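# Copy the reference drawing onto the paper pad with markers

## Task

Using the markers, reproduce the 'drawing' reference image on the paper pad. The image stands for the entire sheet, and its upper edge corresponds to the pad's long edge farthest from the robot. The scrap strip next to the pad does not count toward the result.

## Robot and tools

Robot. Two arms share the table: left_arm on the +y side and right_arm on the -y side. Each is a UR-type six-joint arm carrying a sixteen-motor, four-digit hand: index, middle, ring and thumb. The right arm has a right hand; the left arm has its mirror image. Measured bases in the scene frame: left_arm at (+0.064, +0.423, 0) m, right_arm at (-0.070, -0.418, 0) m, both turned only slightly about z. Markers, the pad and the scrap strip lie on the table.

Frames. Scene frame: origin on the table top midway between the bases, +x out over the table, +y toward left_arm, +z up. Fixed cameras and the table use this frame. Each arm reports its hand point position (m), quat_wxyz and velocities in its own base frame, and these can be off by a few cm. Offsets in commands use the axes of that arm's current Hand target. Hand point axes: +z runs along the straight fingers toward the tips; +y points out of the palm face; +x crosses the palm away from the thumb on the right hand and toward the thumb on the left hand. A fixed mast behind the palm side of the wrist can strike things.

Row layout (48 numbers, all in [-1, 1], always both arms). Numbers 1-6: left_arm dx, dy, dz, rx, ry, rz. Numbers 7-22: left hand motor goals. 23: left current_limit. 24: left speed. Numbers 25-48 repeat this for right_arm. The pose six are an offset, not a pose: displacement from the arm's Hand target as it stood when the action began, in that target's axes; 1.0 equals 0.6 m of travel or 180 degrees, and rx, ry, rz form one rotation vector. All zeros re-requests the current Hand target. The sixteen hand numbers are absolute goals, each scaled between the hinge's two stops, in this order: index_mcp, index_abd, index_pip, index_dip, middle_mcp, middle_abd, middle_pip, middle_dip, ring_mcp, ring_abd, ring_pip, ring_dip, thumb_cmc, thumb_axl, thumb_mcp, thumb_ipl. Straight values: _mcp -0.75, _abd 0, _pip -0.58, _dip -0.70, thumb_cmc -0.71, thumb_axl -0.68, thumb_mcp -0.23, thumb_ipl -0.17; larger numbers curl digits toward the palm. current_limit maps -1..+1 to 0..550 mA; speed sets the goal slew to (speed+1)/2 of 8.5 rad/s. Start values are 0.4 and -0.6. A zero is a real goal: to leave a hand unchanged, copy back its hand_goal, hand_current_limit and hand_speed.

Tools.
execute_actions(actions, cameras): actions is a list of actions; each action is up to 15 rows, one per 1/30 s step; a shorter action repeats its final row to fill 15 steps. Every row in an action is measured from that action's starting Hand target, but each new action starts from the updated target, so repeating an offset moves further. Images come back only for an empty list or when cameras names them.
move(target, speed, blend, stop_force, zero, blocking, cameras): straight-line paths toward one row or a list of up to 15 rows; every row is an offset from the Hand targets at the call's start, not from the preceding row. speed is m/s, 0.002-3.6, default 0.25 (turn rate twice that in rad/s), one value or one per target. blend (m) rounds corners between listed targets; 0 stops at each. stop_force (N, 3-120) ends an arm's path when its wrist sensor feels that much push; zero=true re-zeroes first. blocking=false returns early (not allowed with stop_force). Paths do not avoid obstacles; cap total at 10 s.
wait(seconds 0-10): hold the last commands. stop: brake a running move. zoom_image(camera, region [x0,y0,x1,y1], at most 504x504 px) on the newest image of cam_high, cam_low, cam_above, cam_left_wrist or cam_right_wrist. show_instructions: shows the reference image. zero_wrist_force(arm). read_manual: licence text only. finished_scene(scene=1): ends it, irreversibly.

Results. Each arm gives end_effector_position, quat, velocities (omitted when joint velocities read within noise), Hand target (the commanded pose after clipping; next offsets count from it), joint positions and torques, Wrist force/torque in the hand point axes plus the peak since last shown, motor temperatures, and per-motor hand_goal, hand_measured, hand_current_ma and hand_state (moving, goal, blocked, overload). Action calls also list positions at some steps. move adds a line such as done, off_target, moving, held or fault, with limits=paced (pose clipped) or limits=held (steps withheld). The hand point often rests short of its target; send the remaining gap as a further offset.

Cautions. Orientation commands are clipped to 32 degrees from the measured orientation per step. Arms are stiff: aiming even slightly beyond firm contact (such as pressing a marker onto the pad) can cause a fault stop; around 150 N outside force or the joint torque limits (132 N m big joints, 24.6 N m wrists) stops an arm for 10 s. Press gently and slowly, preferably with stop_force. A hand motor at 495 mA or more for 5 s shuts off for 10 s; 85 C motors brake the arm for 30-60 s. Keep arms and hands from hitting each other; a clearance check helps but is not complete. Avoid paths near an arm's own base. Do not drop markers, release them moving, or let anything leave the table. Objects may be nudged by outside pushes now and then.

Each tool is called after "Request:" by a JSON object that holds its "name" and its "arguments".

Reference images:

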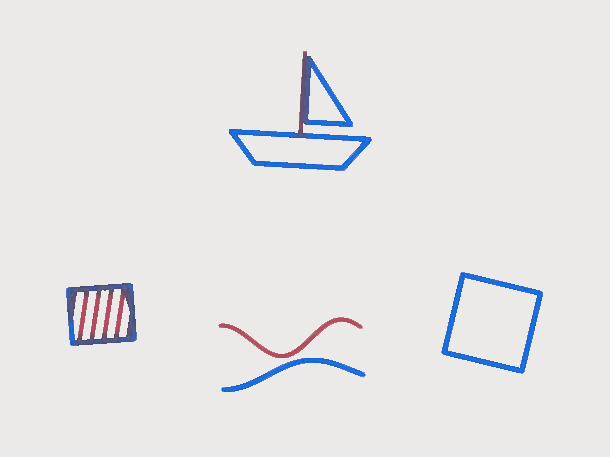

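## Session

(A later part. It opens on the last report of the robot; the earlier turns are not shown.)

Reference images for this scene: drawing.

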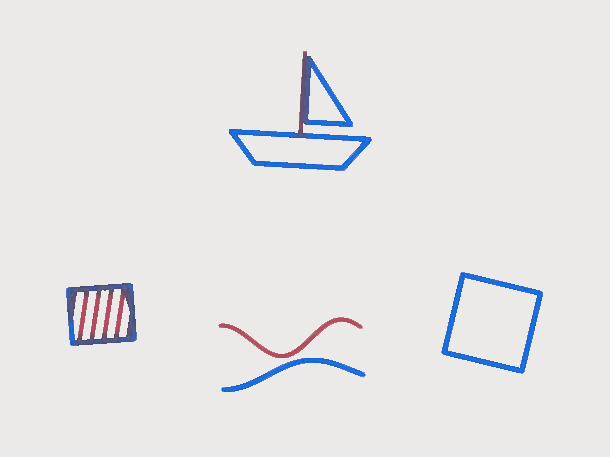

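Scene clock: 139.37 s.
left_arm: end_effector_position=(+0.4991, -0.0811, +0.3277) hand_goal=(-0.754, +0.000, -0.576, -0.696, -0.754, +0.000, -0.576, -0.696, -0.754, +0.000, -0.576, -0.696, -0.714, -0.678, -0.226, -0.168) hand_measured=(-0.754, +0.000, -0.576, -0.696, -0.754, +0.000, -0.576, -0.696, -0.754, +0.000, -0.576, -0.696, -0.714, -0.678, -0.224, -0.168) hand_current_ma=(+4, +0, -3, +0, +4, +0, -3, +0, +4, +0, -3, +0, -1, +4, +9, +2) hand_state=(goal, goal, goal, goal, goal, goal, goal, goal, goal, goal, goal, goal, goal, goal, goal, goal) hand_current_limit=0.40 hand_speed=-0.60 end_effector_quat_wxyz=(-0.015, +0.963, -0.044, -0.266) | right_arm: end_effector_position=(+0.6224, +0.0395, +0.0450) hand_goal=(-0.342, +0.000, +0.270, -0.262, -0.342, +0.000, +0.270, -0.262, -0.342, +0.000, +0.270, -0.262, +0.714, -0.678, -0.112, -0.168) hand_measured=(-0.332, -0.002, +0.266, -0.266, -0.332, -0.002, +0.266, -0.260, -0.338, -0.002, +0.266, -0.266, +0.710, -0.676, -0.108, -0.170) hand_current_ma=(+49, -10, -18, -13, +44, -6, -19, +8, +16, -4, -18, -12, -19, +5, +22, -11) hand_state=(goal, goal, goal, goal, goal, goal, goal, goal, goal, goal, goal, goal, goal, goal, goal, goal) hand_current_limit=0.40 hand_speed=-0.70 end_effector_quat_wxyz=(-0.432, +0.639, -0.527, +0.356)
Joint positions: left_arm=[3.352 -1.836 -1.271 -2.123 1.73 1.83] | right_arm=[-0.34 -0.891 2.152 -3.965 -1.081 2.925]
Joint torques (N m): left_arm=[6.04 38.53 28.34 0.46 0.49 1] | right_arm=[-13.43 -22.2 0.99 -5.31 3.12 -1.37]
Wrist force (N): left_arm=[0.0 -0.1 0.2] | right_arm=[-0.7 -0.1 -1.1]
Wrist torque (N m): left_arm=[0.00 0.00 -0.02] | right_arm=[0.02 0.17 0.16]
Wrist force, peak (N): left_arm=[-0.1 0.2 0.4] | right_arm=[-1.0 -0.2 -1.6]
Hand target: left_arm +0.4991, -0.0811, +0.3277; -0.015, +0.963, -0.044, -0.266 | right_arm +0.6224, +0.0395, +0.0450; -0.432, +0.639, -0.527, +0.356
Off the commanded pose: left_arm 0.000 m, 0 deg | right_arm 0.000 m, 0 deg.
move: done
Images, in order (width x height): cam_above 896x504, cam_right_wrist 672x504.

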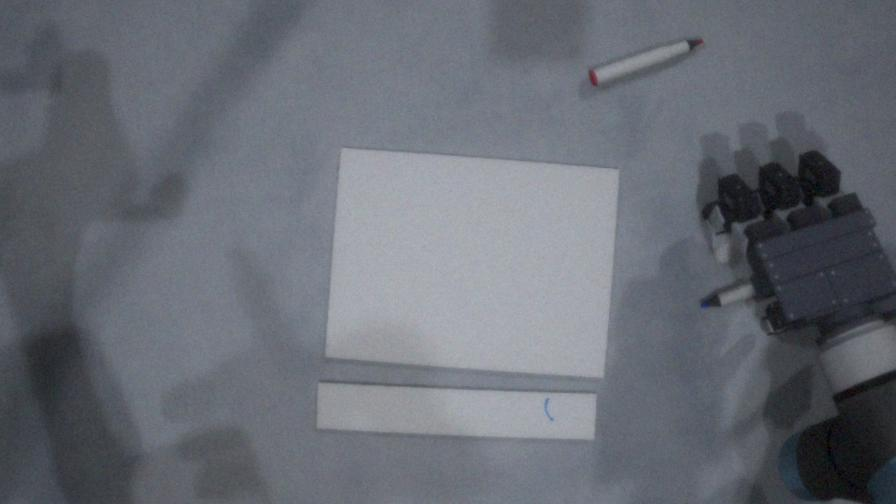

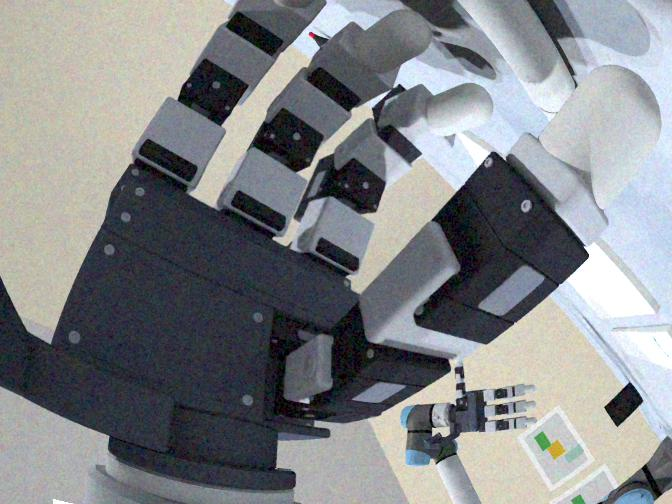

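Request:
{"name": "move", "arguments": {"target": [[0,0,0,0,0,0,-0.754,0,-0.576,-0.696,-0.754,0,-0.576,-0.696,-0.754,0,-0.576,-0.696,-0.714,-0.678,-0.226,-0.168,0.4,-0.6,0.0117,0.0,0.0,0,0,0,-0.342,0,0.27,-0.262,-0.342,0,0.27,-0.262,-0.342,0,0.27,-0.262,0.714,-0.678,-0.112,-0.168,0.4,-0.7],[0,0,0,0,0,0,-0.754,0,-0.576,-0.696,-0.754,0,-0.576,-0.696,-0.754,0,-0.576,-0.696,-0.714,-0.678,-0.226,-0.168,0.4,-0.6,0.0117,0.0139,0.0056,0,0,0,-0.342,0,0.27,-0.262,-0.342,0,0.27,-0.262,-0.342,0,0.27,-0.262,0.714,-0.678,-0.112,-0.168,0.4,-0.7]], "speed": 0.04, "stop_force": 5, "cameras": ["cam_right_wrist"]}}

Request:
{"name": "move", "arguments": {"target": [0,0,0,0,0,0,-0.754,0,-0.576,-0.696,-0.754,0,-0.576,-0.696,-0.754,0,-0.576,-0.696,-0.714,-0.678,-0.226,-0.168,0.4,-0.6,0,0,0,0,0,0,-0.11,0,0.12,-0.262,-0.11,0,0.12,-0.262,-0.11,0,0.12,-0.262,0.714,-0.678,-0.01,-0.168,0.0,-0.9], "speed": 0.04, "cameras": ["cam_right_wrist"]}}

Request:
{"name": "zoom_image", "arguments": {"camera": "cam_right_wrist", "region": [250, 0, 672, 300]}}

Scene clock: 143.37 s.
left_arm: end_effector_position=(+0.4991, -0.0811, +0.3277) hand_goal=(-0.754, +0.000, -0.576, -0.696, -0.754, +0.000, -0.576, -0.696, -0.754, +0.000, -0.576, -0.696, -0.714, -0.678, -0.226, -0.168) hand_measured=(-0.754, +0.000, -0.576, -0.696, -0.754, +0.000, -0.576, -0.696, -0.754, +0.000, -0.576, -0.696, -0.714, -0.678, -0.224, -0.168) hand_current_ma=(+4, +0, -3, +0, +4, +0, -3, +0, +4, +0, -3, +0, -1, +4, +9, +2) hand_state=(goal, goal, goal, goal, goal, goal, goal, goal, goal, goal, goal, goal, goal, goal, goal, goal) hand_current_limit=0.40 hand_speed=-0.60 end_effector_quat_wxyz=(-0.015, +0.963, -0.044, -0.266) | right_arm: end_effector_position=(+0.6238, +0.0326, +0.0360) hand_goal=(-0.342, +0.000, +0.270, -0.262, -0.342, +0.000, +0.270, -0.262, -0.342, +0.000, +0.270, -0.262, +0.714, -0.678, -0.112, -0.168) hand_measured=(-0.332, -0.002, +0.266, -0.266, -0.332, -0.002, +0.266, -0.260, -0.338, -0.002, +0.266, -0.266, +0.710, -0.676, -0.108, -0.170) hand_current_ma=(+49, -10, -18, -13, +44, -6, -19, +8, +16, -4, -18, -12, -19, +5, +22, -11) hand_state=(goal, goal, goal, goal, goal, goal, goal, goal, goal, goal, goal, goal, goal, goal, goal, goal) hand_current_limit=0.40 hand_speed=-0.70 end_effector_quat_wxyz=(-0.432, +0.639, -0.527, +0.356)
Joint positions: left_arm=[3.352 -1.836 -1.271 -2.123 1.73 1.83] | right_arm=[-0.354 -0.866 2.145 -3.98 -1.069 2.919]
Joint torques (N m): left_arm=[4.92 38.35 28.66 0.36 0.51 0.93] | right_arm=[-13.92 -22.33 -17.73 -5.38 3.09 -1.44]
Wrist force (N): left_arm=[0.1 0.0 0.3] | right_arm=[-0.8 -0.2 -0.9]
Wrist torque (N m): left_arm=[0.00 -0.02 -0.02] | right_arm=[-0.03 0.17 0.14]
Wrist force, peak (N): left_arm=[0.1 0.0 0.5] | right_arm=[-1.1 -0.3 -1.3]
Hand target: left_arm +0.4991, -0.0811, +0.3277; -0.015, +0.963, -0.044, -0.266 | right_arm +0.6238, +0.0326, +0.0360; -0.432, +0.639, -0.527, +0.356
Off the commanded pose: left_arm 0.000 m, 0 deg | right_arm 0.000 m, 0 deg.
move: done
Images, in order (width x height): cam_right_wrist 672x504.

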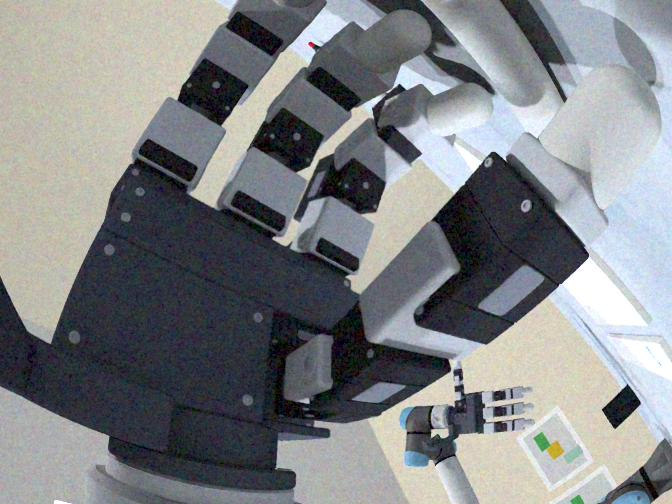

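Scene clock: 144.00 s.
left_arm: end_effector_position=(+0.4991, -0.0811, +0.3277) hand_goal=(-0.754, +0.000, -0.576, -0.696, -0.754, +0.000, -0.576, -0.696, -0.754, +0.000, -0.576, -0.696, -0.714, -0.678, -0.226, -0.168) hand_measured=(-0.754, +0.000, -0.576, -0.696, -0.754, +0.000, -0.576, -0.696, -0.754, +0.000, -0.576, -0.696, -0.714, -0.678, -0.224, -0.168) hand_current_ma=(+4, +0, -3, +0, +4, +0, -3, +0, +4, +0, -3, +0, -1, +4, +9, +2) hand_state=(goal, goal, goal, goal, goal, goal, goal, goal, goal, goal, goal, goal, goal, goal, goal, goal) hand_current_limit=0.40 hand_speed=-0.60 end_effector_quat_wxyz=(-0.015, +0.963, -0.044, -0.266) | right_arm: end_effector_position=(+0.6238, +0.0326, +0.0361) hand_goal=(-0.110, +0.000, +0.120, -0.262, -0.110, +0.000, +0.120, -0.262, -0.110, +0.000, +0.120, -0.262, +0.714, -0.678, -0.010, -0.168) hand_measured=(-0.270, -0.002, +0.176, -0.240, -0.264, -0.002, +0.174, -0.242, -0.268, -0.002, +0.174, -0.242, +0.710, -0.676, -0.012, -0.170) hand_current_ma=(-275, -10, +254, +102, -275, -6, +252, +85, -275, -4, +251, +93, -19, +5, -11, -11) hand_state=(blocked, goal, blocked, blocked, blocked, goal, blocked, goal, blocked, goal, blocked, blocked, goal, goal, goal, goal) hand_current_limit=0.00 hand_speed=-0.90 end_effector_quat_wxyz=(-0.432, +0.639, -0.527, +0.356)
Joint positions: left_arm=[3.352 -1.836 -1.271 -2.123 1.73 1.83] | right_arm=[-0.354 -0.866 2.145 -3.98 -1.069 2.919]
Joint torques (N m): left_arm=[5.51 39.34 29.47 0.37 0.53 0.86] | right_arm=[-14.22 -21.44 -1.33 4.1 0.24 -1.45]
Wrist force (N): left_arm=[-0.2 0.0 0.2] | right_arm=[-1.6 -28.0 -2.4]
Wrist torque (N m): left_arm=[0.00 0.02 -0.04] | right_arm=[-0.37 0.18 -0.41]
Wrist force, peak (N): left_arm=[-0.2 0.2 0.3] | right_arm=[-1.6 -28.4 -2.7]
Hand target: left_arm +0.4991, -0.0811, +0.3277; -0.015, +0.963, -0.044, -0.266 | right_arm +0.6238, +0.0326, +0.0360; -0.432, +0.639, -0.527, +0.356
Off the commanded pose: left_arm 0.000 m, 0 deg | right_arm 0.000 m, 0 deg.
move: done
Images, in order (width x height): cam_right_wrist 672x504.

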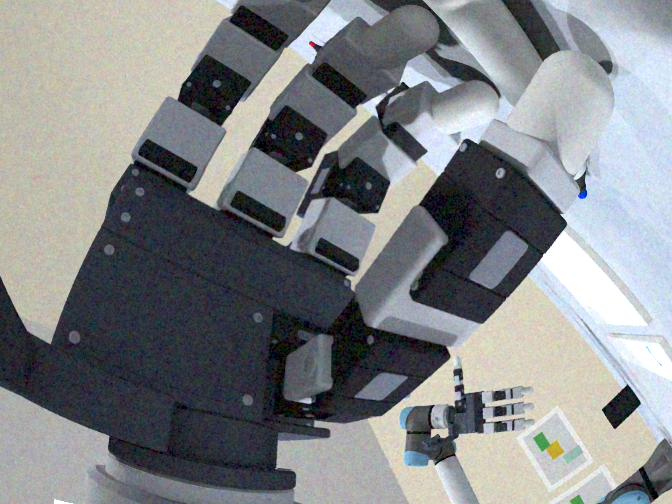

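Scaled by 1.194 from the camera's 672x504 image, which has a finer 960x720 frame.

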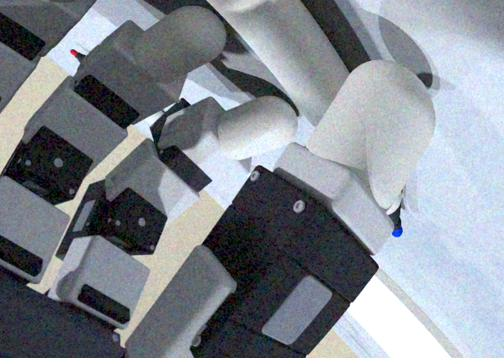

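Request:
{"name": "move", "arguments": {"target": [[0,0,0,0,0,0,-0.754,0,-0.576,-0.696,-0.754,0,-0.576,-0.696,-0.754,0,-0.576,-0.696,-0.714,-0.678,-0.226,-0.168,0.4,-0.6,0,-0.0077,-0.0031,0,0,0,-0.11,0,0.12,-0.262,-0.11,0,0.12,-0.262,-0.11,0,0.12,-0.262,0.714,-0.678,-0.01,-0.168,0.0,-0.9],[0,0,0,0,0,0,-0.754,0,-0.576,-0.696,-0.754,0,-0.576,-0.696,-0.754,0,-0.576,-0.696,-0.714,-0.678,-0.226,-0.168,0.4,-0.6,0,-0.0077,-0.0031,0,0,0,-0.0685,0,0.12,-0.262,-0.0685,0,0.12,-0.262,-0.0685,0,0.12,-0.262,0.714,-0.678,-0.01,-0.168,0.0,-0.9],[0,0,0,0,0,0,-0.754,0,-0.576,-0.696,-0.754,0,-0.576,-0.696,-0.754,0,-0.576,-0.696,-0.714,-0.678,-0.226,-0.168,0.4,-0.6,0,0.0,0,0,0,0,-0.0685,0,0.12,-0.262,-0.0685,0,0.12,-0.262,-0.0685,0,0.12,-0.262,0.714,-0.678,-0.01,-0.168,0.0,-0.9]], "speed": 0.04, "cameras": ["cam_right_wrist"]}}

Request:
{"name": "zoom_image", "arguments": {"camera": "cam_right_wrist", "region": [250, 0, 672, 300]}}

Scene clock: 146.87 s.
left_arm: end_effector_position=(+0.4991, -0.0811, +0.3277) hand_goal=(-0.754, +0.000, -0.576, -0.696, -0.754, +0.000, -0.576, -0.696, -0.754, +0.000, -0.576, -0.696, -0.714, -0.678, -0.226, -0.168) hand_measured=(-0.754, +0.000, -0.576, -0.696, -0.754, +0.000, -0.576, -0.696, -0.754, +0.000, -0.576, -0.696, -0.714, -0.678, -0.224, -0.168) hand_current_ma=(+4, +0, -3, +0, +4, +0, -3, +0, +4, +0, -3, +0, -1, +4, +9, +2) hand_state=(goal, goal, goal, goal, goal, goal, goal, goal, goal, goal, goal, goal, goal, goal, goal, goal) hand_current_limit=0.40 hand_speed=-0.60 end_effector_quat_wxyz=(-0.015, +0.963, -0.044, -0.266) | right_arm: end_effector_position=(+0.6238, +0.0326, +0.0362) hand_goal=(-0.068, +0.000, +0.120, -0.262, -0.068, +0.000, +0.120, -0.262, -0.068, +0.000, +0.120, -0.262, +0.714, -0.678, -0.010, -0.168) hand_measured=(-0.068, -0.002, +0.122, -0.260, -0.068, -0.002, +0.122, -0.260, -0.068, -0.002, +0.122, -0.260, +0.710, -0.676, -0.012, -0.170) hand_current_ma=(-1, -9, +6, +10, -1, -6, +7, +8, -1, -4, +7, +9, -19, +5, -11, -11) hand_state=(goal, goal, goal, goal, goal, goal, goal, goal, goal, goal, goal, goal, goal, goal, goal, goal) hand_current_limit=0.00 hand_speed=-0.90 end_effector_quat_wxyz=(-0.432, +0.639, -0.527, +0.356)
Joint positions: left_arm=[3.352 -1.836 -1.271 -2.123 1.73 1.83] | right_arm=[-0.354 -0.866 2.145 -3.98 -1.069 2.919]
Joint torques (N m): left_arm=[4.45 38.69 28.27 0.42 0.49 0.76] | right_arm=[-13.45 -21.74 -17.82 -5.41 3.02 -1.25]
Wrist force (N): left_arm=[0.0 -0.2 0.2] | right_arm=[-0.1 0.0 -1.1]
Wrist torque (N m): left_arm=[-0.02 0.00 -0.02] | right_arm=[0.06 0.09 0.20]
Wrist force, peak (N): left_arm=[0.3 0.0 0.4] | right_arm=[-1.4 -28.6 -2.1]
Hand target: left_arm +0.4991, -0.0811, +0.3277; -0.015, +0.963, -0.044, -0.266 | right_arm +0.6238, +0.0326, +0.0360; -0.432, +0.639, -0.527, +0.356
Off the commanded pose: left_arm 0.000 m, 0 deg | right_arm 0.000 m, 0 deg.
move: done
Images, in order (width x height): cam_right_wrist 672x504.

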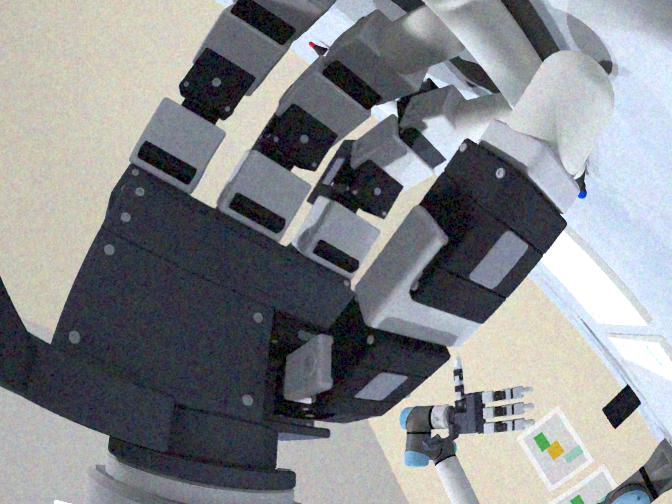

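Scaled by 1.194 from the camera's 672x504 image, which has a finer 960x720 frame.

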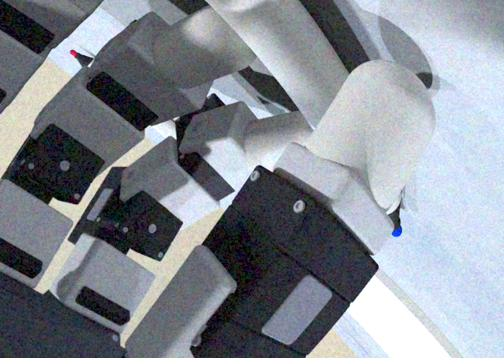

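Request:
{"name": "move", "arguments": {"target": [[0,0,0,0,0,0,-0.754,0,-0.576,-0.696,-0.754,0,-0.576,-0.696,-0.754,0,-0.576,-0.696,-0.714,-0.678,-0.226,-0.168,0.4,-0.6,0,0.0012,0.0005,0,0,0,-0.0685,0,0.12,-0.262,-0.0685,0,0.12,-0.262,-0.0685,0,0.12,-0.262,0.714,-0.678,-0.01,-0.168,0.0,-0.9],[0,0,0,0,0,0,-0.754,0,-0.576,-0.696,-0.754,0,-0.576,-0.696,-0.754,0,-0.576,-0.696,-0.714,-0.678,-0.226,-0.168,0.4,-0.6,0,0.0012,0.0005,0,0,0,0.04,0,0.09,-0.262,0.04,0,0.09,-0.262,0.04,0,0.09,-0.262,0.714,-0.678,0.05,-0.168,0.0,-0.9]], "speed": 0.04, "cameras": ["cam_right_wrist"]}}

Request:
{"name": "zoom_image", "arguments": {"camera": "cam_right_wrist", "region": [250, 0, 672, 300]}}

Scene clock: 148.73 s.
left_arm: end_effector_position=(+0.4991, -0.0811, +0.3277) hand_goal=(-0.754, +0.000, -0.576, -0.696, -0.754, +0.000, -0.576, -0.696, -0.754, +0.000, -0.576, -0.696, -0.714, -0.678, -0.226, -0.168) hand_measured=(-0.754, +0.000, -0.576, -0.696, -0.754, +0.000, -0.576, -0.696, -0.754, +0.000, -0.576, -0.696, -0.714, -0.678, -0.224, -0.168) hand_current_ma=(+4, +0, -3, +0, +4, +0, -3, +0, +4, +0, -3, +0, -1, +4, +9, +2) hand_state=(goal, goal, goal, goal, goal, goal, goal, goal, goal, goal, goal, goal, goal, goal, goal, goal) hand_current_limit=0.40 hand_speed=-0.60 end_effector_quat_wxyz=(-0.015, +0.963, -0.044, -0.266) | right_arm: end_effector_position=(+0.6238, +0.0326, +0.0352) hand_goal=(+0.040, +0.000, +0.090, -0.262, +0.040, +0.000, +0.090, -0.262, +0.040, +0.000, +0.090, -0.262, +0.714, -0.678, +0.050, -0.168) hand_measured=(+0.012, -0.002, +0.084, -0.262, +0.016, +0.000, +0.084, -0.262, +0.030, -0.002, +0.088, -0.262, +0.706, -0.680, +0.024, -0.180) hand_current_ma=(-132, -6, -26, -3, -111, -3, -21, +2, -48, -4, -7, +3, -34, -5, -154, -74) hand_state=(blocked, goal, goal, goal, blocked, goal, goal, goal, goal, goal, goal, goal, goal, goal, blocked, goal) hand_current_limit=0.00 hand_speed=-0.90 end_effector_quat_wxyz=(-0.432, +0.639, -0.527, +0.356)
Joint positions: left_arm=[3.352 -1.836 -1.271 -2.123 1.73 1.83] | right_arm=[-0.354 -0.864 2.145 -3.982 -1.069 2.919]
Joint torques (N m): left_arm=[5.18 38.28 28.9 0.63 0.59 0.85] | right_arm=[-9.72 -22.39 -17.83 -5.31 2.52 -0.86]
Wrist force (N): left_arm=[0.1 0.0 0.3] | right_arm=[0.1 0.2 -1.1]
Wrist torque (N m): left_arm=[-0.01 -0.02 -0.01] | right_arm=[0.10 0.06 0.23]
Wrist force, peak (N): left_arm=[0.3 0.3 0.3] | right_arm=[-0.2 0.3 -1.3]
Hand target: left_arm +0.4991, -0.0811, +0.3277; -0.015, +0.963, -0.044, -0.266 | right_arm +0.6238, +0.0326, +0.0352; -0.432, +0.639, -0.527, +0.356
Off the commanded pose: left_arm 0.000 m, 0 deg | right_arm 0.000 m, 0 deg.
move: done
Images, in order (width x height): cam_right_wrist 672x504.

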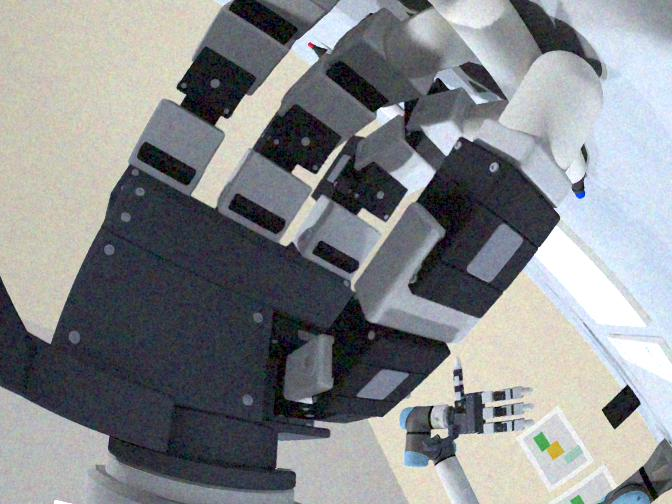

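Scaled by 1.194 from the camera's 672x504 image, which has a finer 960x720 frame.

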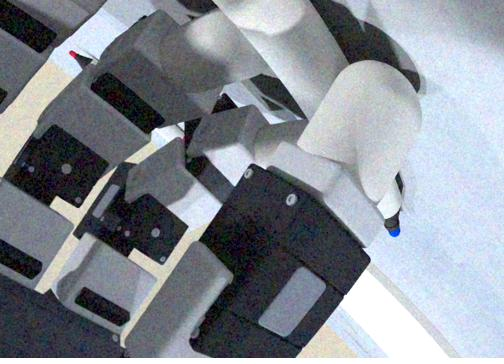

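Request:
{"name": "move", "arguments": {"target": [0,0,0,0,0,0,-0.754,0,-0.576,-0.696,-0.754,0,-0.576,-0.696,-0.754,0,-0.576,-0.696,-0.714,-0.678,-0.226,-0.168,0.4,-0.6,0,0,0,0,0,0,0.055,0,0.10,-0.25,0.065,0,0.10,-0.25,0.085,0,0.10,-0.25,0.714,-0.678,0.095,-0.15,0.7,-0.92], "speed": 0.04}}

Request:
{"name": "move", "arguments": {"target": [0,0,0,0,0,0,-0.754,0,-0.576,-0.696,-0.754,0,-0.576,-0.696,-0.754,0,-0.576,-0.696,-0.714,-0.678,-0.226,-0.168,0.4,-0.6,0,-0.0927,-0.0375,0,0,0,0.055,0,0.10,-0.25,0.065,0,0.10,-0.25,0.085,0,0.10,-0.25,0.714,-0.678,0.095,-0.15,0.7,-0.92], "speed": 0.05, "cameras": ["cam_right_wrist","cam_low","cam_above"]}}

Request:
{"name": "zoom_image", "arguments": {"camera": "cam_right_wrist", "region": [250, 0, 672, 300]}}

Request:
{"name": "zoom_image", "arguments": {"camera": "cam_above", "region": [690, 120, 896, 360]}}

Request:
{"name": "zoom_image", "arguments": {"camera": "cam_low", "region": [340, 220, 440, 290]}}

Scene clock: 150.07 s.
left_arm: end_effector_position=(+0.4991, -0.0811, +0.3277) hand_goal=(-0.754, +0.000, -0.576, -0.696, -0.754, +0.000, -0.576, -0.696, -0.754, +0.000, -0.576, -0.696, -0.714, -0.678, -0.226, -0.168) hand_measured=(-0.754, +0.000, -0.576, -0.696, -0.754, +0.000, -0.576, -0.696, -0.754, +0.000, -0.576, -0.696, -0.714, -0.678, -0.224, -0.168) hand_current_ma=(+4, +0, -3, +0, +4, +0, -3, +0, +4, +0, -3, +0, -1, +4, +9, +2) hand_state=(goal, goal, goal, goal, goal, goal, goal, goal, goal, goal, goal, goal, goal, goal, goal, goal) hand_current_limit=0.40 hand_speed=-0.60 end_effector_quat_wxyz=(-0.015, +0.963, -0.044, -0.266) | right_arm: end_effector_position=(+0.6238, +0.0326, +0.0352) hand_goal=(+0.054, +0.000, +0.100, -0.250, +0.064, +0.000, +0.100, -0.250, +0.084, +0.000, +0.100, -0.250, +0.714, -0.678, +0.094, -0.150) hand_measured=(+0.014, +0.000, +0.084, -0.262, +0.028, +0.000, +0.084, -0.256, +0.050, -0.002, +0.088, -0.258, +0.704, -0.680, +0.024, -0.180) hand_current_ma=(-190, -2, -71, -48, -178, +0, -65, -29, -159, -4, -49, -31, -46, -8, -431, -187) hand_state=(blocked, goal, goal, goal, blocked, goal, goal, goal, blocked, goal, goal, goal, goal, goal, blocked, blocked) hand_current_limit=0.70 hand_speed=-0.92 end_effector_quat_wxyz=(-0.432, +0.639, -0.527, +0.356)
Joint positions: left_arm=[3.352 -1.836 -1.271 -2.123 1.73 1.83] | right_arm=[-0.354 -0.864 2.145 -3.982 -1.069 2.919]
Joint torques (N m): left_arm=[4.57 38.47 28.17 0.55 0.47 0.81] | right_arm=[-5.08 -22.22 -17.56 -5.08 1.38 -0.09]
Wrist force (N): left_arm=[0.2 0.0 0.3] | right_arm=[0.0 -0.8 -1.6]
Wrist torque (N m): left_arm=[-0.01 -0.02 -0.01] | right_arm=[0.01 0.07 0.23]
Wrist force, peak (N): left_arm=[0.0 -0.3 0.4] | right_arm=[-0.1 -0.6 -1.7]
Hand target: left_arm +0.4991, -0.0811, +0.3277; -0.015, +0.963, -0.044, -0.266 | right_arm +0.6238, +0.0326, +0.0352; -0.432, +0.639, -0.527, +0.356
Off the commanded pose: left_arm 0.000 m, 0 deg | right_arm 0.000 m, 0 deg.
move: done

Scene clock: 151.83 s.
left_arm: end_effector_position=(+0.4991, -0.0811, +0.3277) hand_goal=(-0.754, +0.000, -0.576, -0.696, -0.754, +0.000, -0.576, -0.696, -0.754, +0.000, -0.576, -0.696, -0.714, -0.678, -0.226, -0.168) hand_measured=(-0.754, +0.000, -0.576, -0.696, -0.754, +0.000, -0.576, -0.696, -0.754, +0.000, -0.576, -0.696, -0.714, -0.678, -0.224, -0.168) hand_current_ma=(+4, +0, -3, +0, +4, +0, -3, +0, +4, +0, -3, +0, -1, +4, +9, +2) hand_state=(goal, goal, goal, goal, goal, goal, goal, goal, goal, goal, goal, goal, goal, goal, goal, goal) hand_current_limit=0.40 hand_speed=-0.60 end_effector_quat_wxyz=(-0.015, +0.963, -0.044, -0.266) | right_arm: end_effector_position=(+0.6237, +0.0326, +0.0951) hand_goal=(+0.054, +0.000, +0.100, -0.250, +0.064, +0.000, +0.100, -0.250, +0.084, +0.000, +0.100, -0.250, +0.714, -0.678, +0.094, -0.150) hand_measured=(+0.014, +0.000, +0.082, -0.262, +0.028, +0.000, +0.084, -0.256, +0.052, -0.002, +0.088, -0.258, +0.704, -0.680, +0.024, -0.180) hand_current_ma=(-190, -1, -75, -48, -177, +0, -65, -29, -151, -4, -49, -31, -47, -8, -431, -187) hand_state=(blocked, goal, goal, goal, blocked, goal, goal, goal, blocked, goal, goal, goal, goal, goal, blocked, blocked) hand_current_limit=0.70 hand_speed=-0.92 end_effector_quat_wxyz=(-0.432, +0.639, -0.527, +0.356)
Joint positions: left_arm=[3.352 -1.836 -1.271 -2.123 1.73 1.83] | right_arm=[-0.354 -1.021 2.155 -3.834 -1.069 2.919]
Joint torques (N m): left_arm=[5.96 38.22 27.86 0.58 0.36 0.77] | right_arm=[-13.59 -43.59 -14.49 0.06 3.08 -1.46]
Wrist force (N): left_arm=[0.0 0.1 0.2] | right_arm=[-0.1 0.3 -1.0]
Wrist torque (N m): left_arm=[0.00 -0.01 -0.03] | right_arm=[0.10 0.10 0.22]
Wrist force, peak (N): left_arm=[-0.1 0.3 0.4] | right_arm=[-0.1 -0.4 -1.5]
Hand target: left_arm +0.4991, -0.0811, +0.3277; -0.015, +0.963, -0.044, -0.266 | right_arm +0.6237, +0.0326, +0.0952; -0.432, +0.639, -0.527, +0.356
Off the commanded pose: left_arm 0.000 m, 0 deg | right_arm 0.000 m, 0 deg.
move: done
Images, in order (width x height): cam_low 896x504, cam_above 896x504, cam_right_wrist 672x504.

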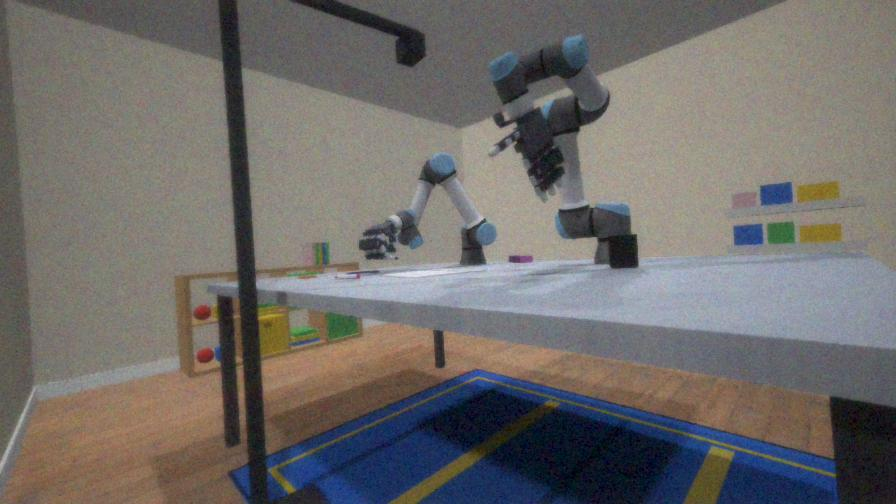

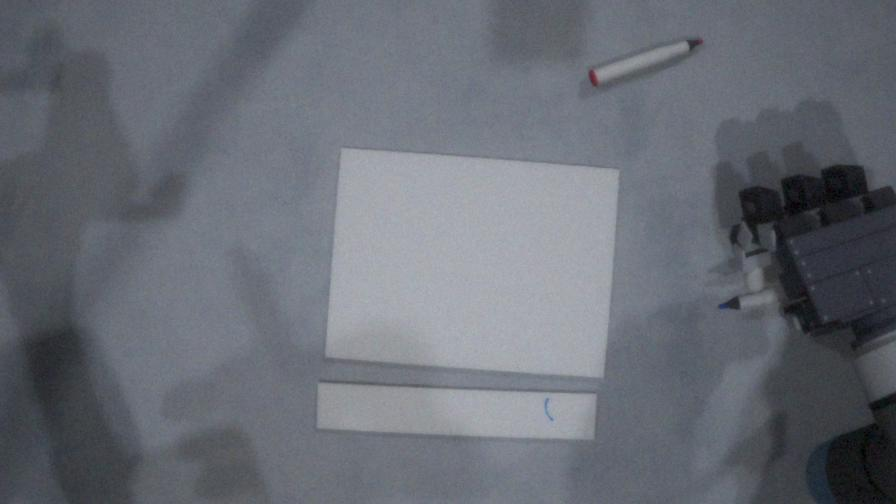

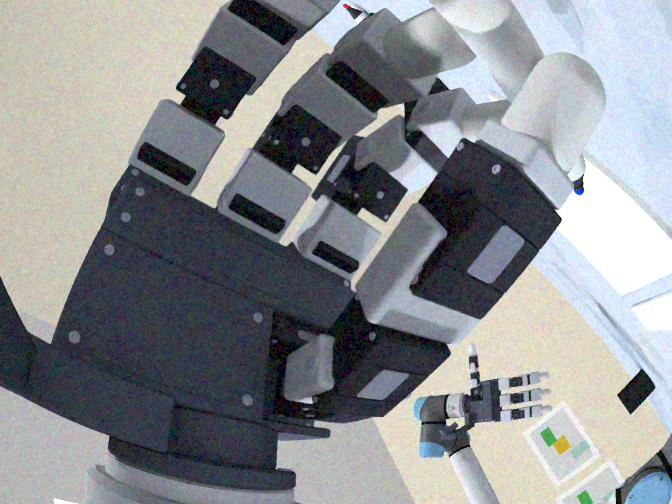

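Scaled by 1.194 from the camera's 672x504 image, which has a finer 960x720 frame.

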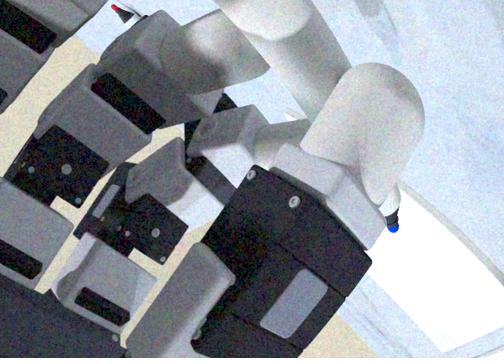

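Scaled by 2.100 from the camera's 896x504 image, which has a finer 1280x720 frame.

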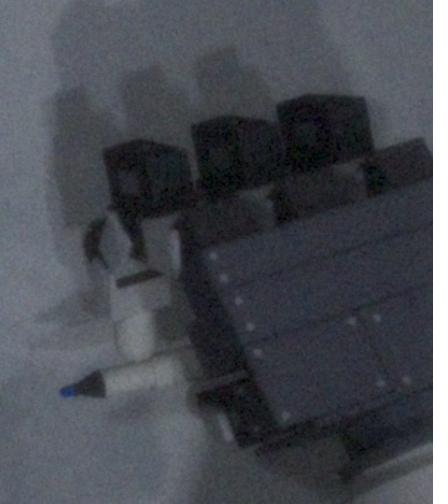

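Scaled by 5.040 from the camera's 896x504 image, which has a finer 1280x720 frame.

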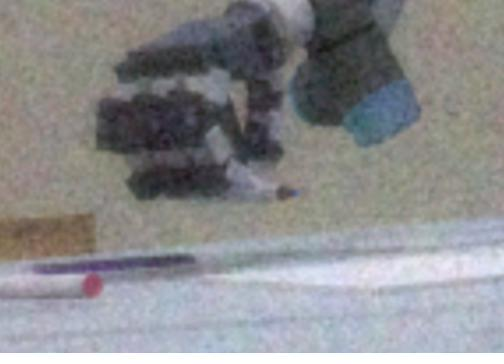

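Request:
{"name": "move", "arguments": {"target": [0,0,0,0,0,0,-0.754,0,-0.576,-0.696,-0.754,0,-0.576,-0.696,-0.754,0,-0.576,-0.696,-0.714,-0.678,-0.226,-0.168,0.4,-0.6,-0.5762,0.0213,-0.163,0.1777,0.0127,-0.5089,0.055,0,0.10,-0.25,0.065,0,0.10,-0.25,0.085,0,0.10,-0.25,0.714,-0.678,0.095,-0.15,0.7,-0.92], "speed": 0.2, "cameras": ["cam_right_wrist","cam_low","cam_above","cam_high"]}}

Request:
{"name": "zoom_image", "arguments": {"camera": "cam_right_wrist", "region": [372, 0, 672, 300]}}

Request:
{"name": "zoom_image", "arguments": {"camera": "cam_low", "region": [380, 180, 500, 290]}}

Request:
{"name": "zoom_image", "arguments": {"camera": "cam_above", "region": [420, 300, 640, 480]}}

Scene clock: 161.20 s.
left_arm: end_effector_position=(+0.4991, -0.0811, +0.3277) hand_goal=(-0.754, +0.000, -0.576, -0.696, -0.754, +0.000, -0.576, -0.696, -0.754, +0.000, -0.576, -0.696, -0.714, -0.678, -0.226, -0.168) hand_measured=(-0.754, +0.000, -0.576, -0.696, -0.754, +0.000, -0.576, -0.696, -0.754, +0.000, -0.576, -0.696, -0.714, -0.678, -0.224, -0.168) hand_current_ma=(+4, +0, -3, +0, +4, +0, -3, +0, +4, +0, -3, +0, -1, +4, +9, +2) hand_state=(goal, goal, goal, goal, goal, goal, goal, goal, goal, goal, goal, goal, goal, goal, goal, goal) hand_current_limit=0.40 hand_speed=-0.60 end_effector_quat_wxyz=(-0.015, +0.963, -0.044, -0.266) | right_arm: end_effector_position=(+0.4814, +0.3185, +0.1171) hand_goal=(+0.054, +0.000, +0.100, -0.250, +0.064, +0.000, +0.100, -0.250, +0.084, +0.000, +0.100, -0.250, +0.714, -0.678, +0.094, -0.150) hand_measured=(+0.014, +0.000, +0.082, -0.262, +0.030, +0.000, +0.084, -0.256, +0.056, -0.004, +0.088, -0.258, +0.702, -0.680, +0.024, -0.182) hand_current_ma=(-190, -2, -76, -48, -167, -2, -65, -29, -128, -11, -49, -31, -57, -8, -431, -193) hand_state=(blocked, goal, goal, goal, blocked, goal, goal, goal, blocked, goal, goal, goal, goal, goal, blocked, blocked) hand_current_limit=0.70 hand_speed=-0.92 end_effector_quat_wxyz=(-0.223, +0.704, +0.101, +0.667)
Joint positions: left_arm=[3.352 -1.836 -1.271 -2.123 1.73 1.83] | right_arm=[0.509 -0.738 2.221 -4.612 -1.615 1.752]
Joint torques (N m): left_arm=[4.86 37.85 28.49 0.42 0.3 0.66] | right_arm=[1.16 -33.63 -3.44 -1.94 -0.04 -0.83]
Wrist force (N): left_arm=[0.0 0.1 0.3] | right_arm=[0.3 -0.5 -1.5]
Wrist torque (N m): left_arm=[0.00 0.01 -0.04] | right_arm=[-0.01 -0.10 0.19]
Wrist force, peak (N): left_arm=[-0.2 0.1 0.5] | right_arm=[-2.0 -1.7 -1.5]
Hand target: left_arm +0.4991, -0.0811, +0.3277; -0.015, +0.963, -0.044, -0.266 | right_arm +0.4814, +0.3185, +0.1171; -0.223, +0.704, +0.101, +0.667 (not the last commanded pose)
Off the commanded pose: left_arm 0.000 m, 0 deg | right_arm 0.039 m, 11 deg.
FORCE FAULT: contact force on the right arm reached its limit, and that arm stopped. The contact can be on any part of that arm, not only on its tool. That arm's remaining commands of this call were not run. That arm is still stopped at the end of this call. That arm stays stopped for about 10 more seconds. Until then a move that you send moves the other arm only, and its call returns only when the move has ended. Once the stop has ended, the next robot result says so. If the stop ends while you think or write, that arm runs what you send next, counted from a new Hand target: where the arm stands when the stop ends. While its stop runs, that arm, its gripper or tool too, takes no new command. Until it ends, the stop uses up actions while you think or wait. An arm that is not stopped still takes commands.
move: fault (right_arm)
Images, in order (width x height): cam_high 896x504, cam_low 896x504, cam_above 896x504, cam_right_wrist 672x504.

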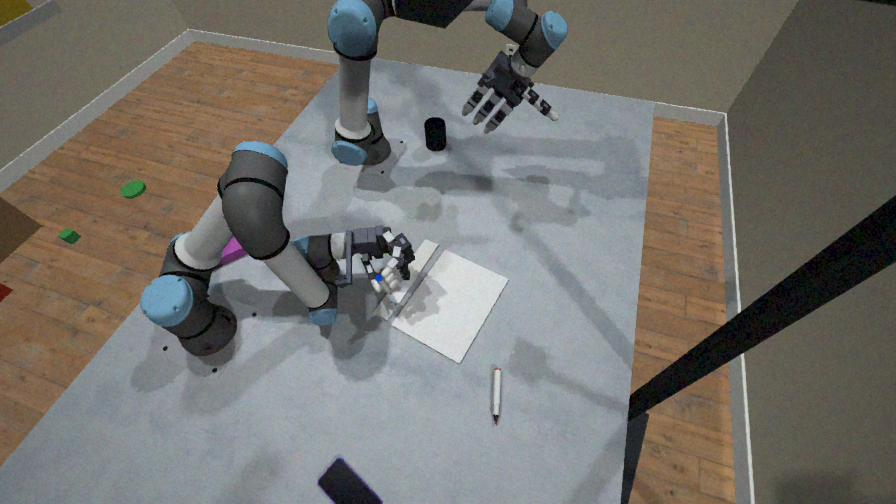

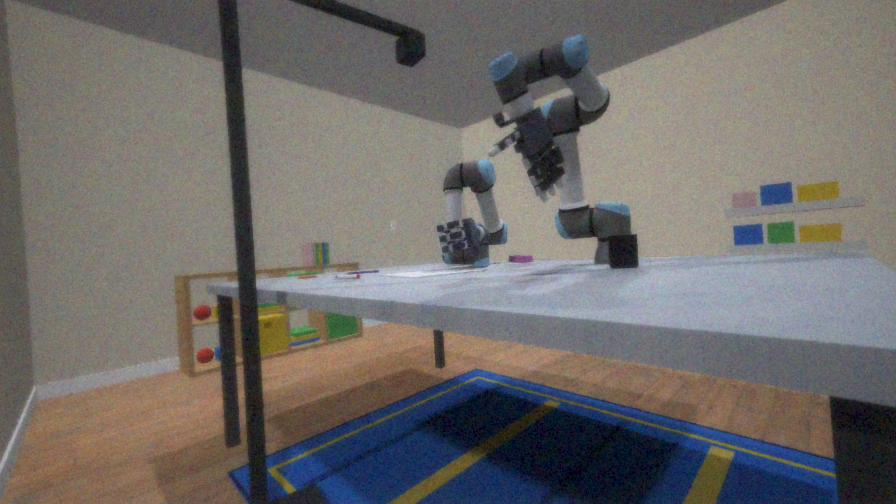

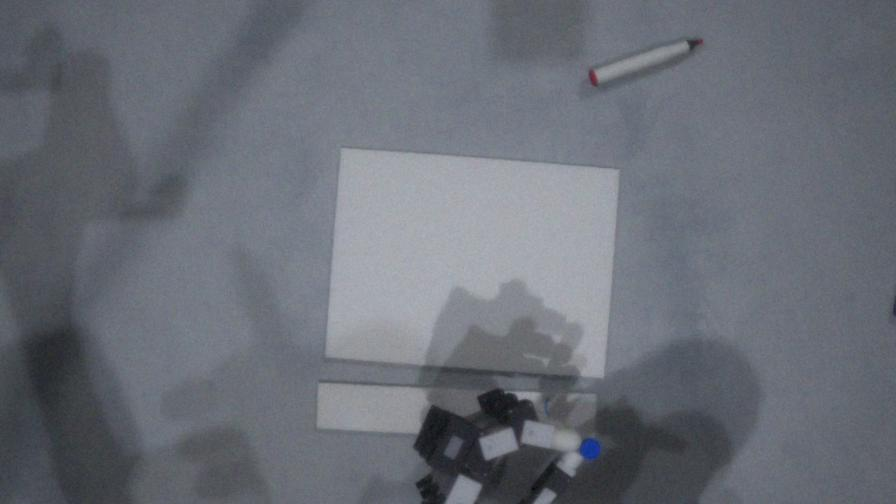

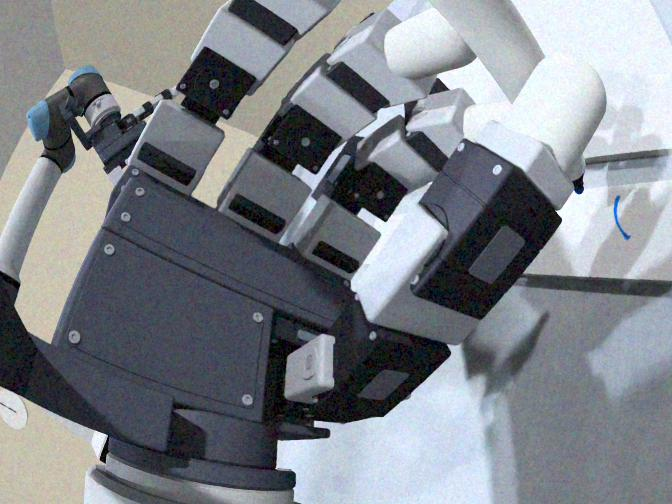

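Scaled by 1.680 from the camera's 672x504 image, which has a finer 960x720 frame.

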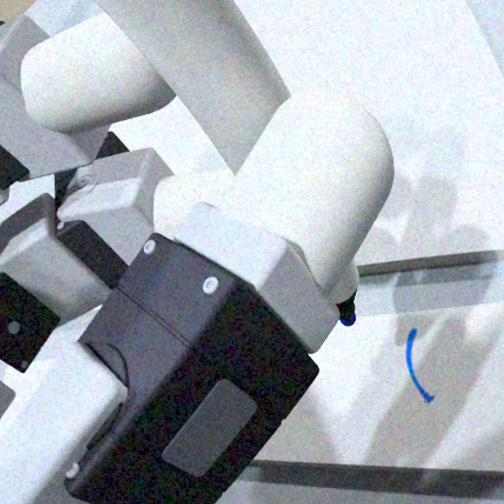

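Scaled by 4.200 from the camera's 896x504 image, which has a finer 1280x720 frame.

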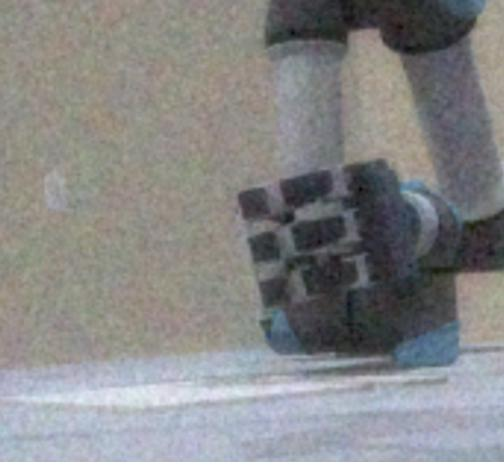

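Scaled by 2.291 from the camera's 896x504 image, which has a finer 1280x720 frame.

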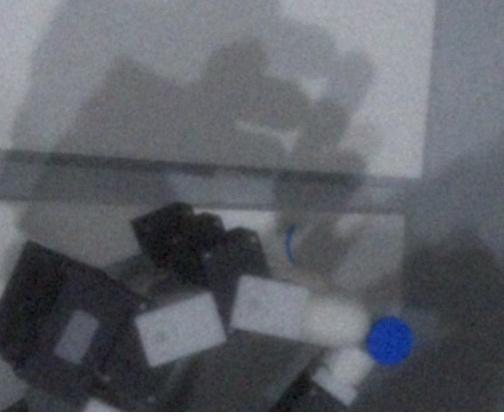

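Request:
{"name": "wait", "arguments": {"seconds": 8, "cameras": ["cam_low"]}}

Scene clock: 173.37 s.
left_arm: end_effector_position=(+0.4991, -0.0811, +0.3277) hand_goal=(-0.754, +0.000, -0.576, -0.696, -0.754, +0.000, -0.576, -0.696, -0.754, +0.000, -0.576, -0.696, -0.714, -0.678, -0.226, -0.168) hand_measured=(-0.754, +0.000, -0.576, -0.696, -0.754, +0.000, -0.576, -0.696, -0.754, +0.000, -0.576, -0.696, -0.714, -0.678, -0.224, -0.168) hand_current_ma=(+4, +0, -3, +0, +4, +0, -3, +0, +4, +0, -3, +0, -1, +4, +9, +2) hand_state=(goal, goal, goal, goal, goal, goal, goal, goal, goal, goal, goal, goal, goal, goal, goal, goal) hand_current_limit=0.40 hand_speed=-0.60 end_effector_quat_wxyz=(-0.015, +0.963, -0.044, -0.266) | right_arm: end_effector_position=(+0.4814, +0.3185, +0.1171) hand_goal=(+0.054, +0.000, +0.100, -0.250, +0.064, +0.000, +0.100, -0.250, +0.084, +0.000, +0.100, -0.250, +0.714, -0.678, +0.094, -0.150) hand_measured=(+0.014, +0.000, +0.082, -0.262, +0.030, +0.000, +0.084, -0.256, +0.056, -0.004, +0.088, -0.258, +0.702, -0.680, +0.024, -0.182) hand_current_ma=(-190, -2, -76, -48, -167, -2, -65, -29, -128, -11, -49, -31, -57, -8, -431, -193) hand_state=(blocked, goal, goal, goal, blocked, goal, goal, goal, blocked, goal, goal, goal, goal, goal, blocked, blocked) hand_current_limit=0.70 hand_speed=-0.92 end_effector_quat_wxyz=(-0.223, +0.704, +0.101, +0.667)
Joint positions: left_arm=[3.352 -1.836 -1.271 -2.123 1.73 1.83] | right_arm=[0.509 -0.738 2.221 -4.612 -1.615 1.752]
Joint torques (N m): left_arm=[4.71 36.61 27.8 0.5 0.09 0.37] | right_arm=[0.52 -33.31 -3.13 -1.87 -0.08 -0.88]
Wrist force (N): left_arm=[-0.1 0.0 0.2] | right_arm=[0.2 -0.6 -1.3]
Wrist torque (N m): left_arm=[0.00 0.01 -0.04] | right_arm=[-0.05 -0.09 0.18]
Wrist force, peak (N): left_arm=[0.2 -0.2 0.5] | right_arm=[0.4 -0.8 -1.7]
Hand target: left_arm +0.4991, -0.0811, +0.3277; -0.015, +0.963, -0.044, -0.266 | right_arm +0.4814, +0.3185, +0.1171; -0.223, +0.704, +0.101, +0.667 (not the last commanded pose)
Off the commanded pose: left_arm 0.000 m, 0 deg | right_arm 0.039 m, 11 deg.
FORCE FAULT, CONTINUED: the right arm's stop, for the force fault that an earlier result reported, is over. The rest of the stop counts as 19 of the actions that you can send in this scene. That arm's target is now where it stood when the stop ended, not its last command. That arm accepts commands again.
wait: 8.00 s; at rest from the start
Images, in order (width x height): cam_low 896x504.

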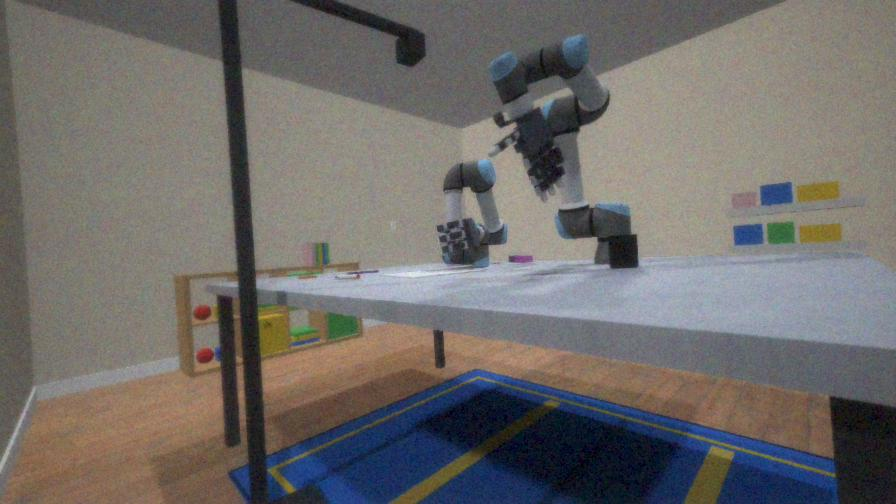

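Request:
{"name": "move", "arguments": {"target": [[0,0,0,0,0,0,-0.754,0,-0.576,-0.696,-0.754,0,-0.576,-0.696,-0.754,0,-0.576,-0.696,-0.714,-0.678,-0.226,-0.168,0.4,-0.6,0.375,-0.011,-0.0725,0,0,0,0.055,0,0.10,-0.25,0.065,0,0.10,-0.25,0.085,0,0.10,-0.25,0.714,-0.678,0.095,-0.15,0.7,-0.92],[0,0,0,0,0,0,-0.754,0,-0.576,-0.696,-0.754,0,-0.576,-0.696,-0.754,0,-0.576,-0.696,-0.714,-0.678,-0.226,-0.168,0.4,-0.6,0.452,0.0432,-0.1255,0.0279,-0.2473,-0.1407,0.055,0,0.10,-0.25,0.065,0,0.10,-0.25,0.085,0,0.10,-0.25,0.714,-0.678,0.095,-0.15,0.7,-0.92],[0,0,0,0,0,0,-0.754,0,-0.576,-0.696,-0.754,0,-0.576,-0.696,-0.754,0,-0.576,-0.696,-0.714,-0.678,-0.226,-0.168,0.4,-0.6,0.4952,0.0958,-0.1558,0.2112,-0.4173,-0.3358,0.055,0,0.10,-0.25,0.065,0,0.10,-0.25,0.085,0,0.10,-0.25,0.714,-0.678,0.095,-0.15,0.7,-0.92]], "speed": [0.15,0.25,0.25], "blend": [0.03,0.03,0], "cameras": ["cam_right_wrist","cam_high"]}}

Scene clock: 182.93 s.
left_arm: end_effector_position=(+0.4991, -0.0811, +0.3277) hand_goal=(-0.754, +0.000, -0.576, -0.696, -0.754, +0.000, -0.576, -0.696, -0.754, +0.000, -0.576, -0.696, -0.714, -0.678, -0.226, -0.168) hand_measured=(-0.754, +0.000, -0.576, -0.696, -0.754, +0.000, -0.576, -0.696, -0.754, +0.000, -0.576, -0.696, -0.714, -0.678, -0.224, -0.168) hand_current_ma=(+4, +0, -3, +0, +4, +0, -3, +0, +4, +0, -3, +0, -1, +4, +9, +2) hand_state=(goal, goal, goal, goal, goal, goal, goal, goal, goal, goal, goal, goal, goal, goal, goal, goal) hand_current_limit=0.40 hand_speed=-0.60 end_effector_quat_wxyz=(-0.015, +0.963, -0.044, -0.266) | right_arm: end_effector_position=(+0.4501, +0.1798, +0.4001) hand_goal=(+0.054, +0.000, +0.100, -0.250, +0.064, +0.000, +0.100, -0.250, +0.084, +0.000, +0.100, -0.250, +0.714, -0.678, +0.094, -0.150) hand_measured=(+0.014, +0.000, +0.082, -0.262, +0.030, +0.000, +0.084, -0.256, +0.056, -0.004, +0.088, -0.258, +0.702, -0.680, +0.024, -0.182) hand_current_ma=(-192, -2, -79, -48, -167, -2, -65, -29, -128, -11, -49, -31, -57, -8, -431, -193) hand_state=(blocked, goal, goal, goal, blocked, goal, goal, goal, blocked, goal, goal, goal, goal, goal, blocked, blocked) hand_current_limit=0.70 hand_speed=-0.92 end_effector_quat_wxyz=(+0.022, +0.705, +0.704, +0.084)
Joint positions: left_arm=[3.352 -1.836 -1.271 -2.123 1.73 1.83] | right_arm=[0.145 -1.893 1.807 -1.646 -1.506 0.151]
Joint torques (N m): left_arm=[4.3 37.12 28.42 0.58 -0.02 0.33] | right_arm=[-14.08 3.43 -32.76 -0.32 -2.46 -1.47]
Wrist force (N): left_arm=[0.1 0.0 0.3] | right_arm=[1.2 -0.2 -0.4]
Wrist torque (N m): left_arm=[0.00 -0.02 -0.02] | right_arm=[0.29 -0.16 0.13]
Wrist force, peak (N): left_arm=[0.3 0.3 0.4] | right_arm=[-0.5 -0.6 -1.7]
Hand target: left_arm +0.4991, -0.0811, +0.3277; -0.015, +0.963, -0.044, -0.266 | right_arm +0.4501, +0.1798, +0.4001; +0.022, +0.705, +0.704, +0.084
Off the commanded pose: left_arm 0.000 m, 0 deg | right_arm 0.000 m, 0 deg.
move: done
Images, in order (width x height): cam_high 896x504, cam_right_wrist 672x504.

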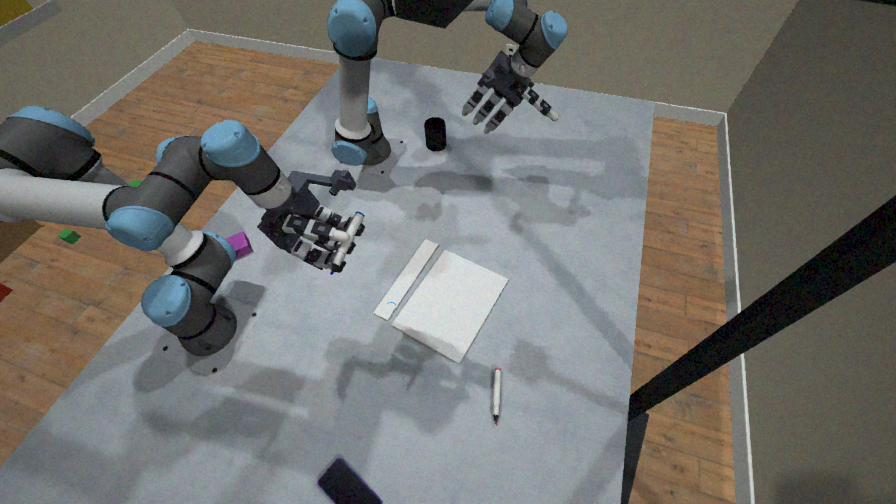

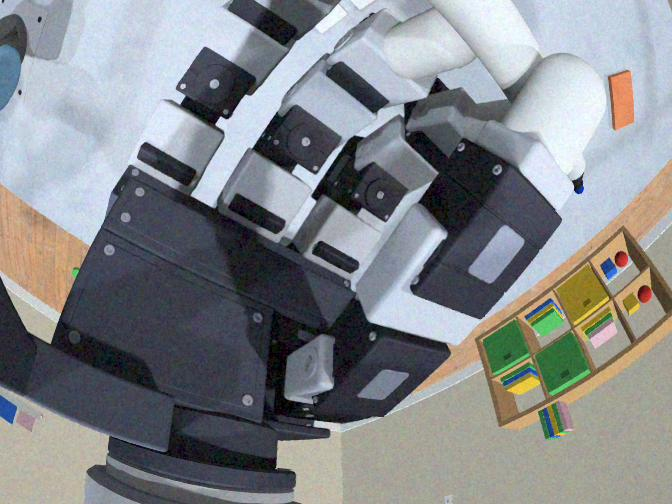

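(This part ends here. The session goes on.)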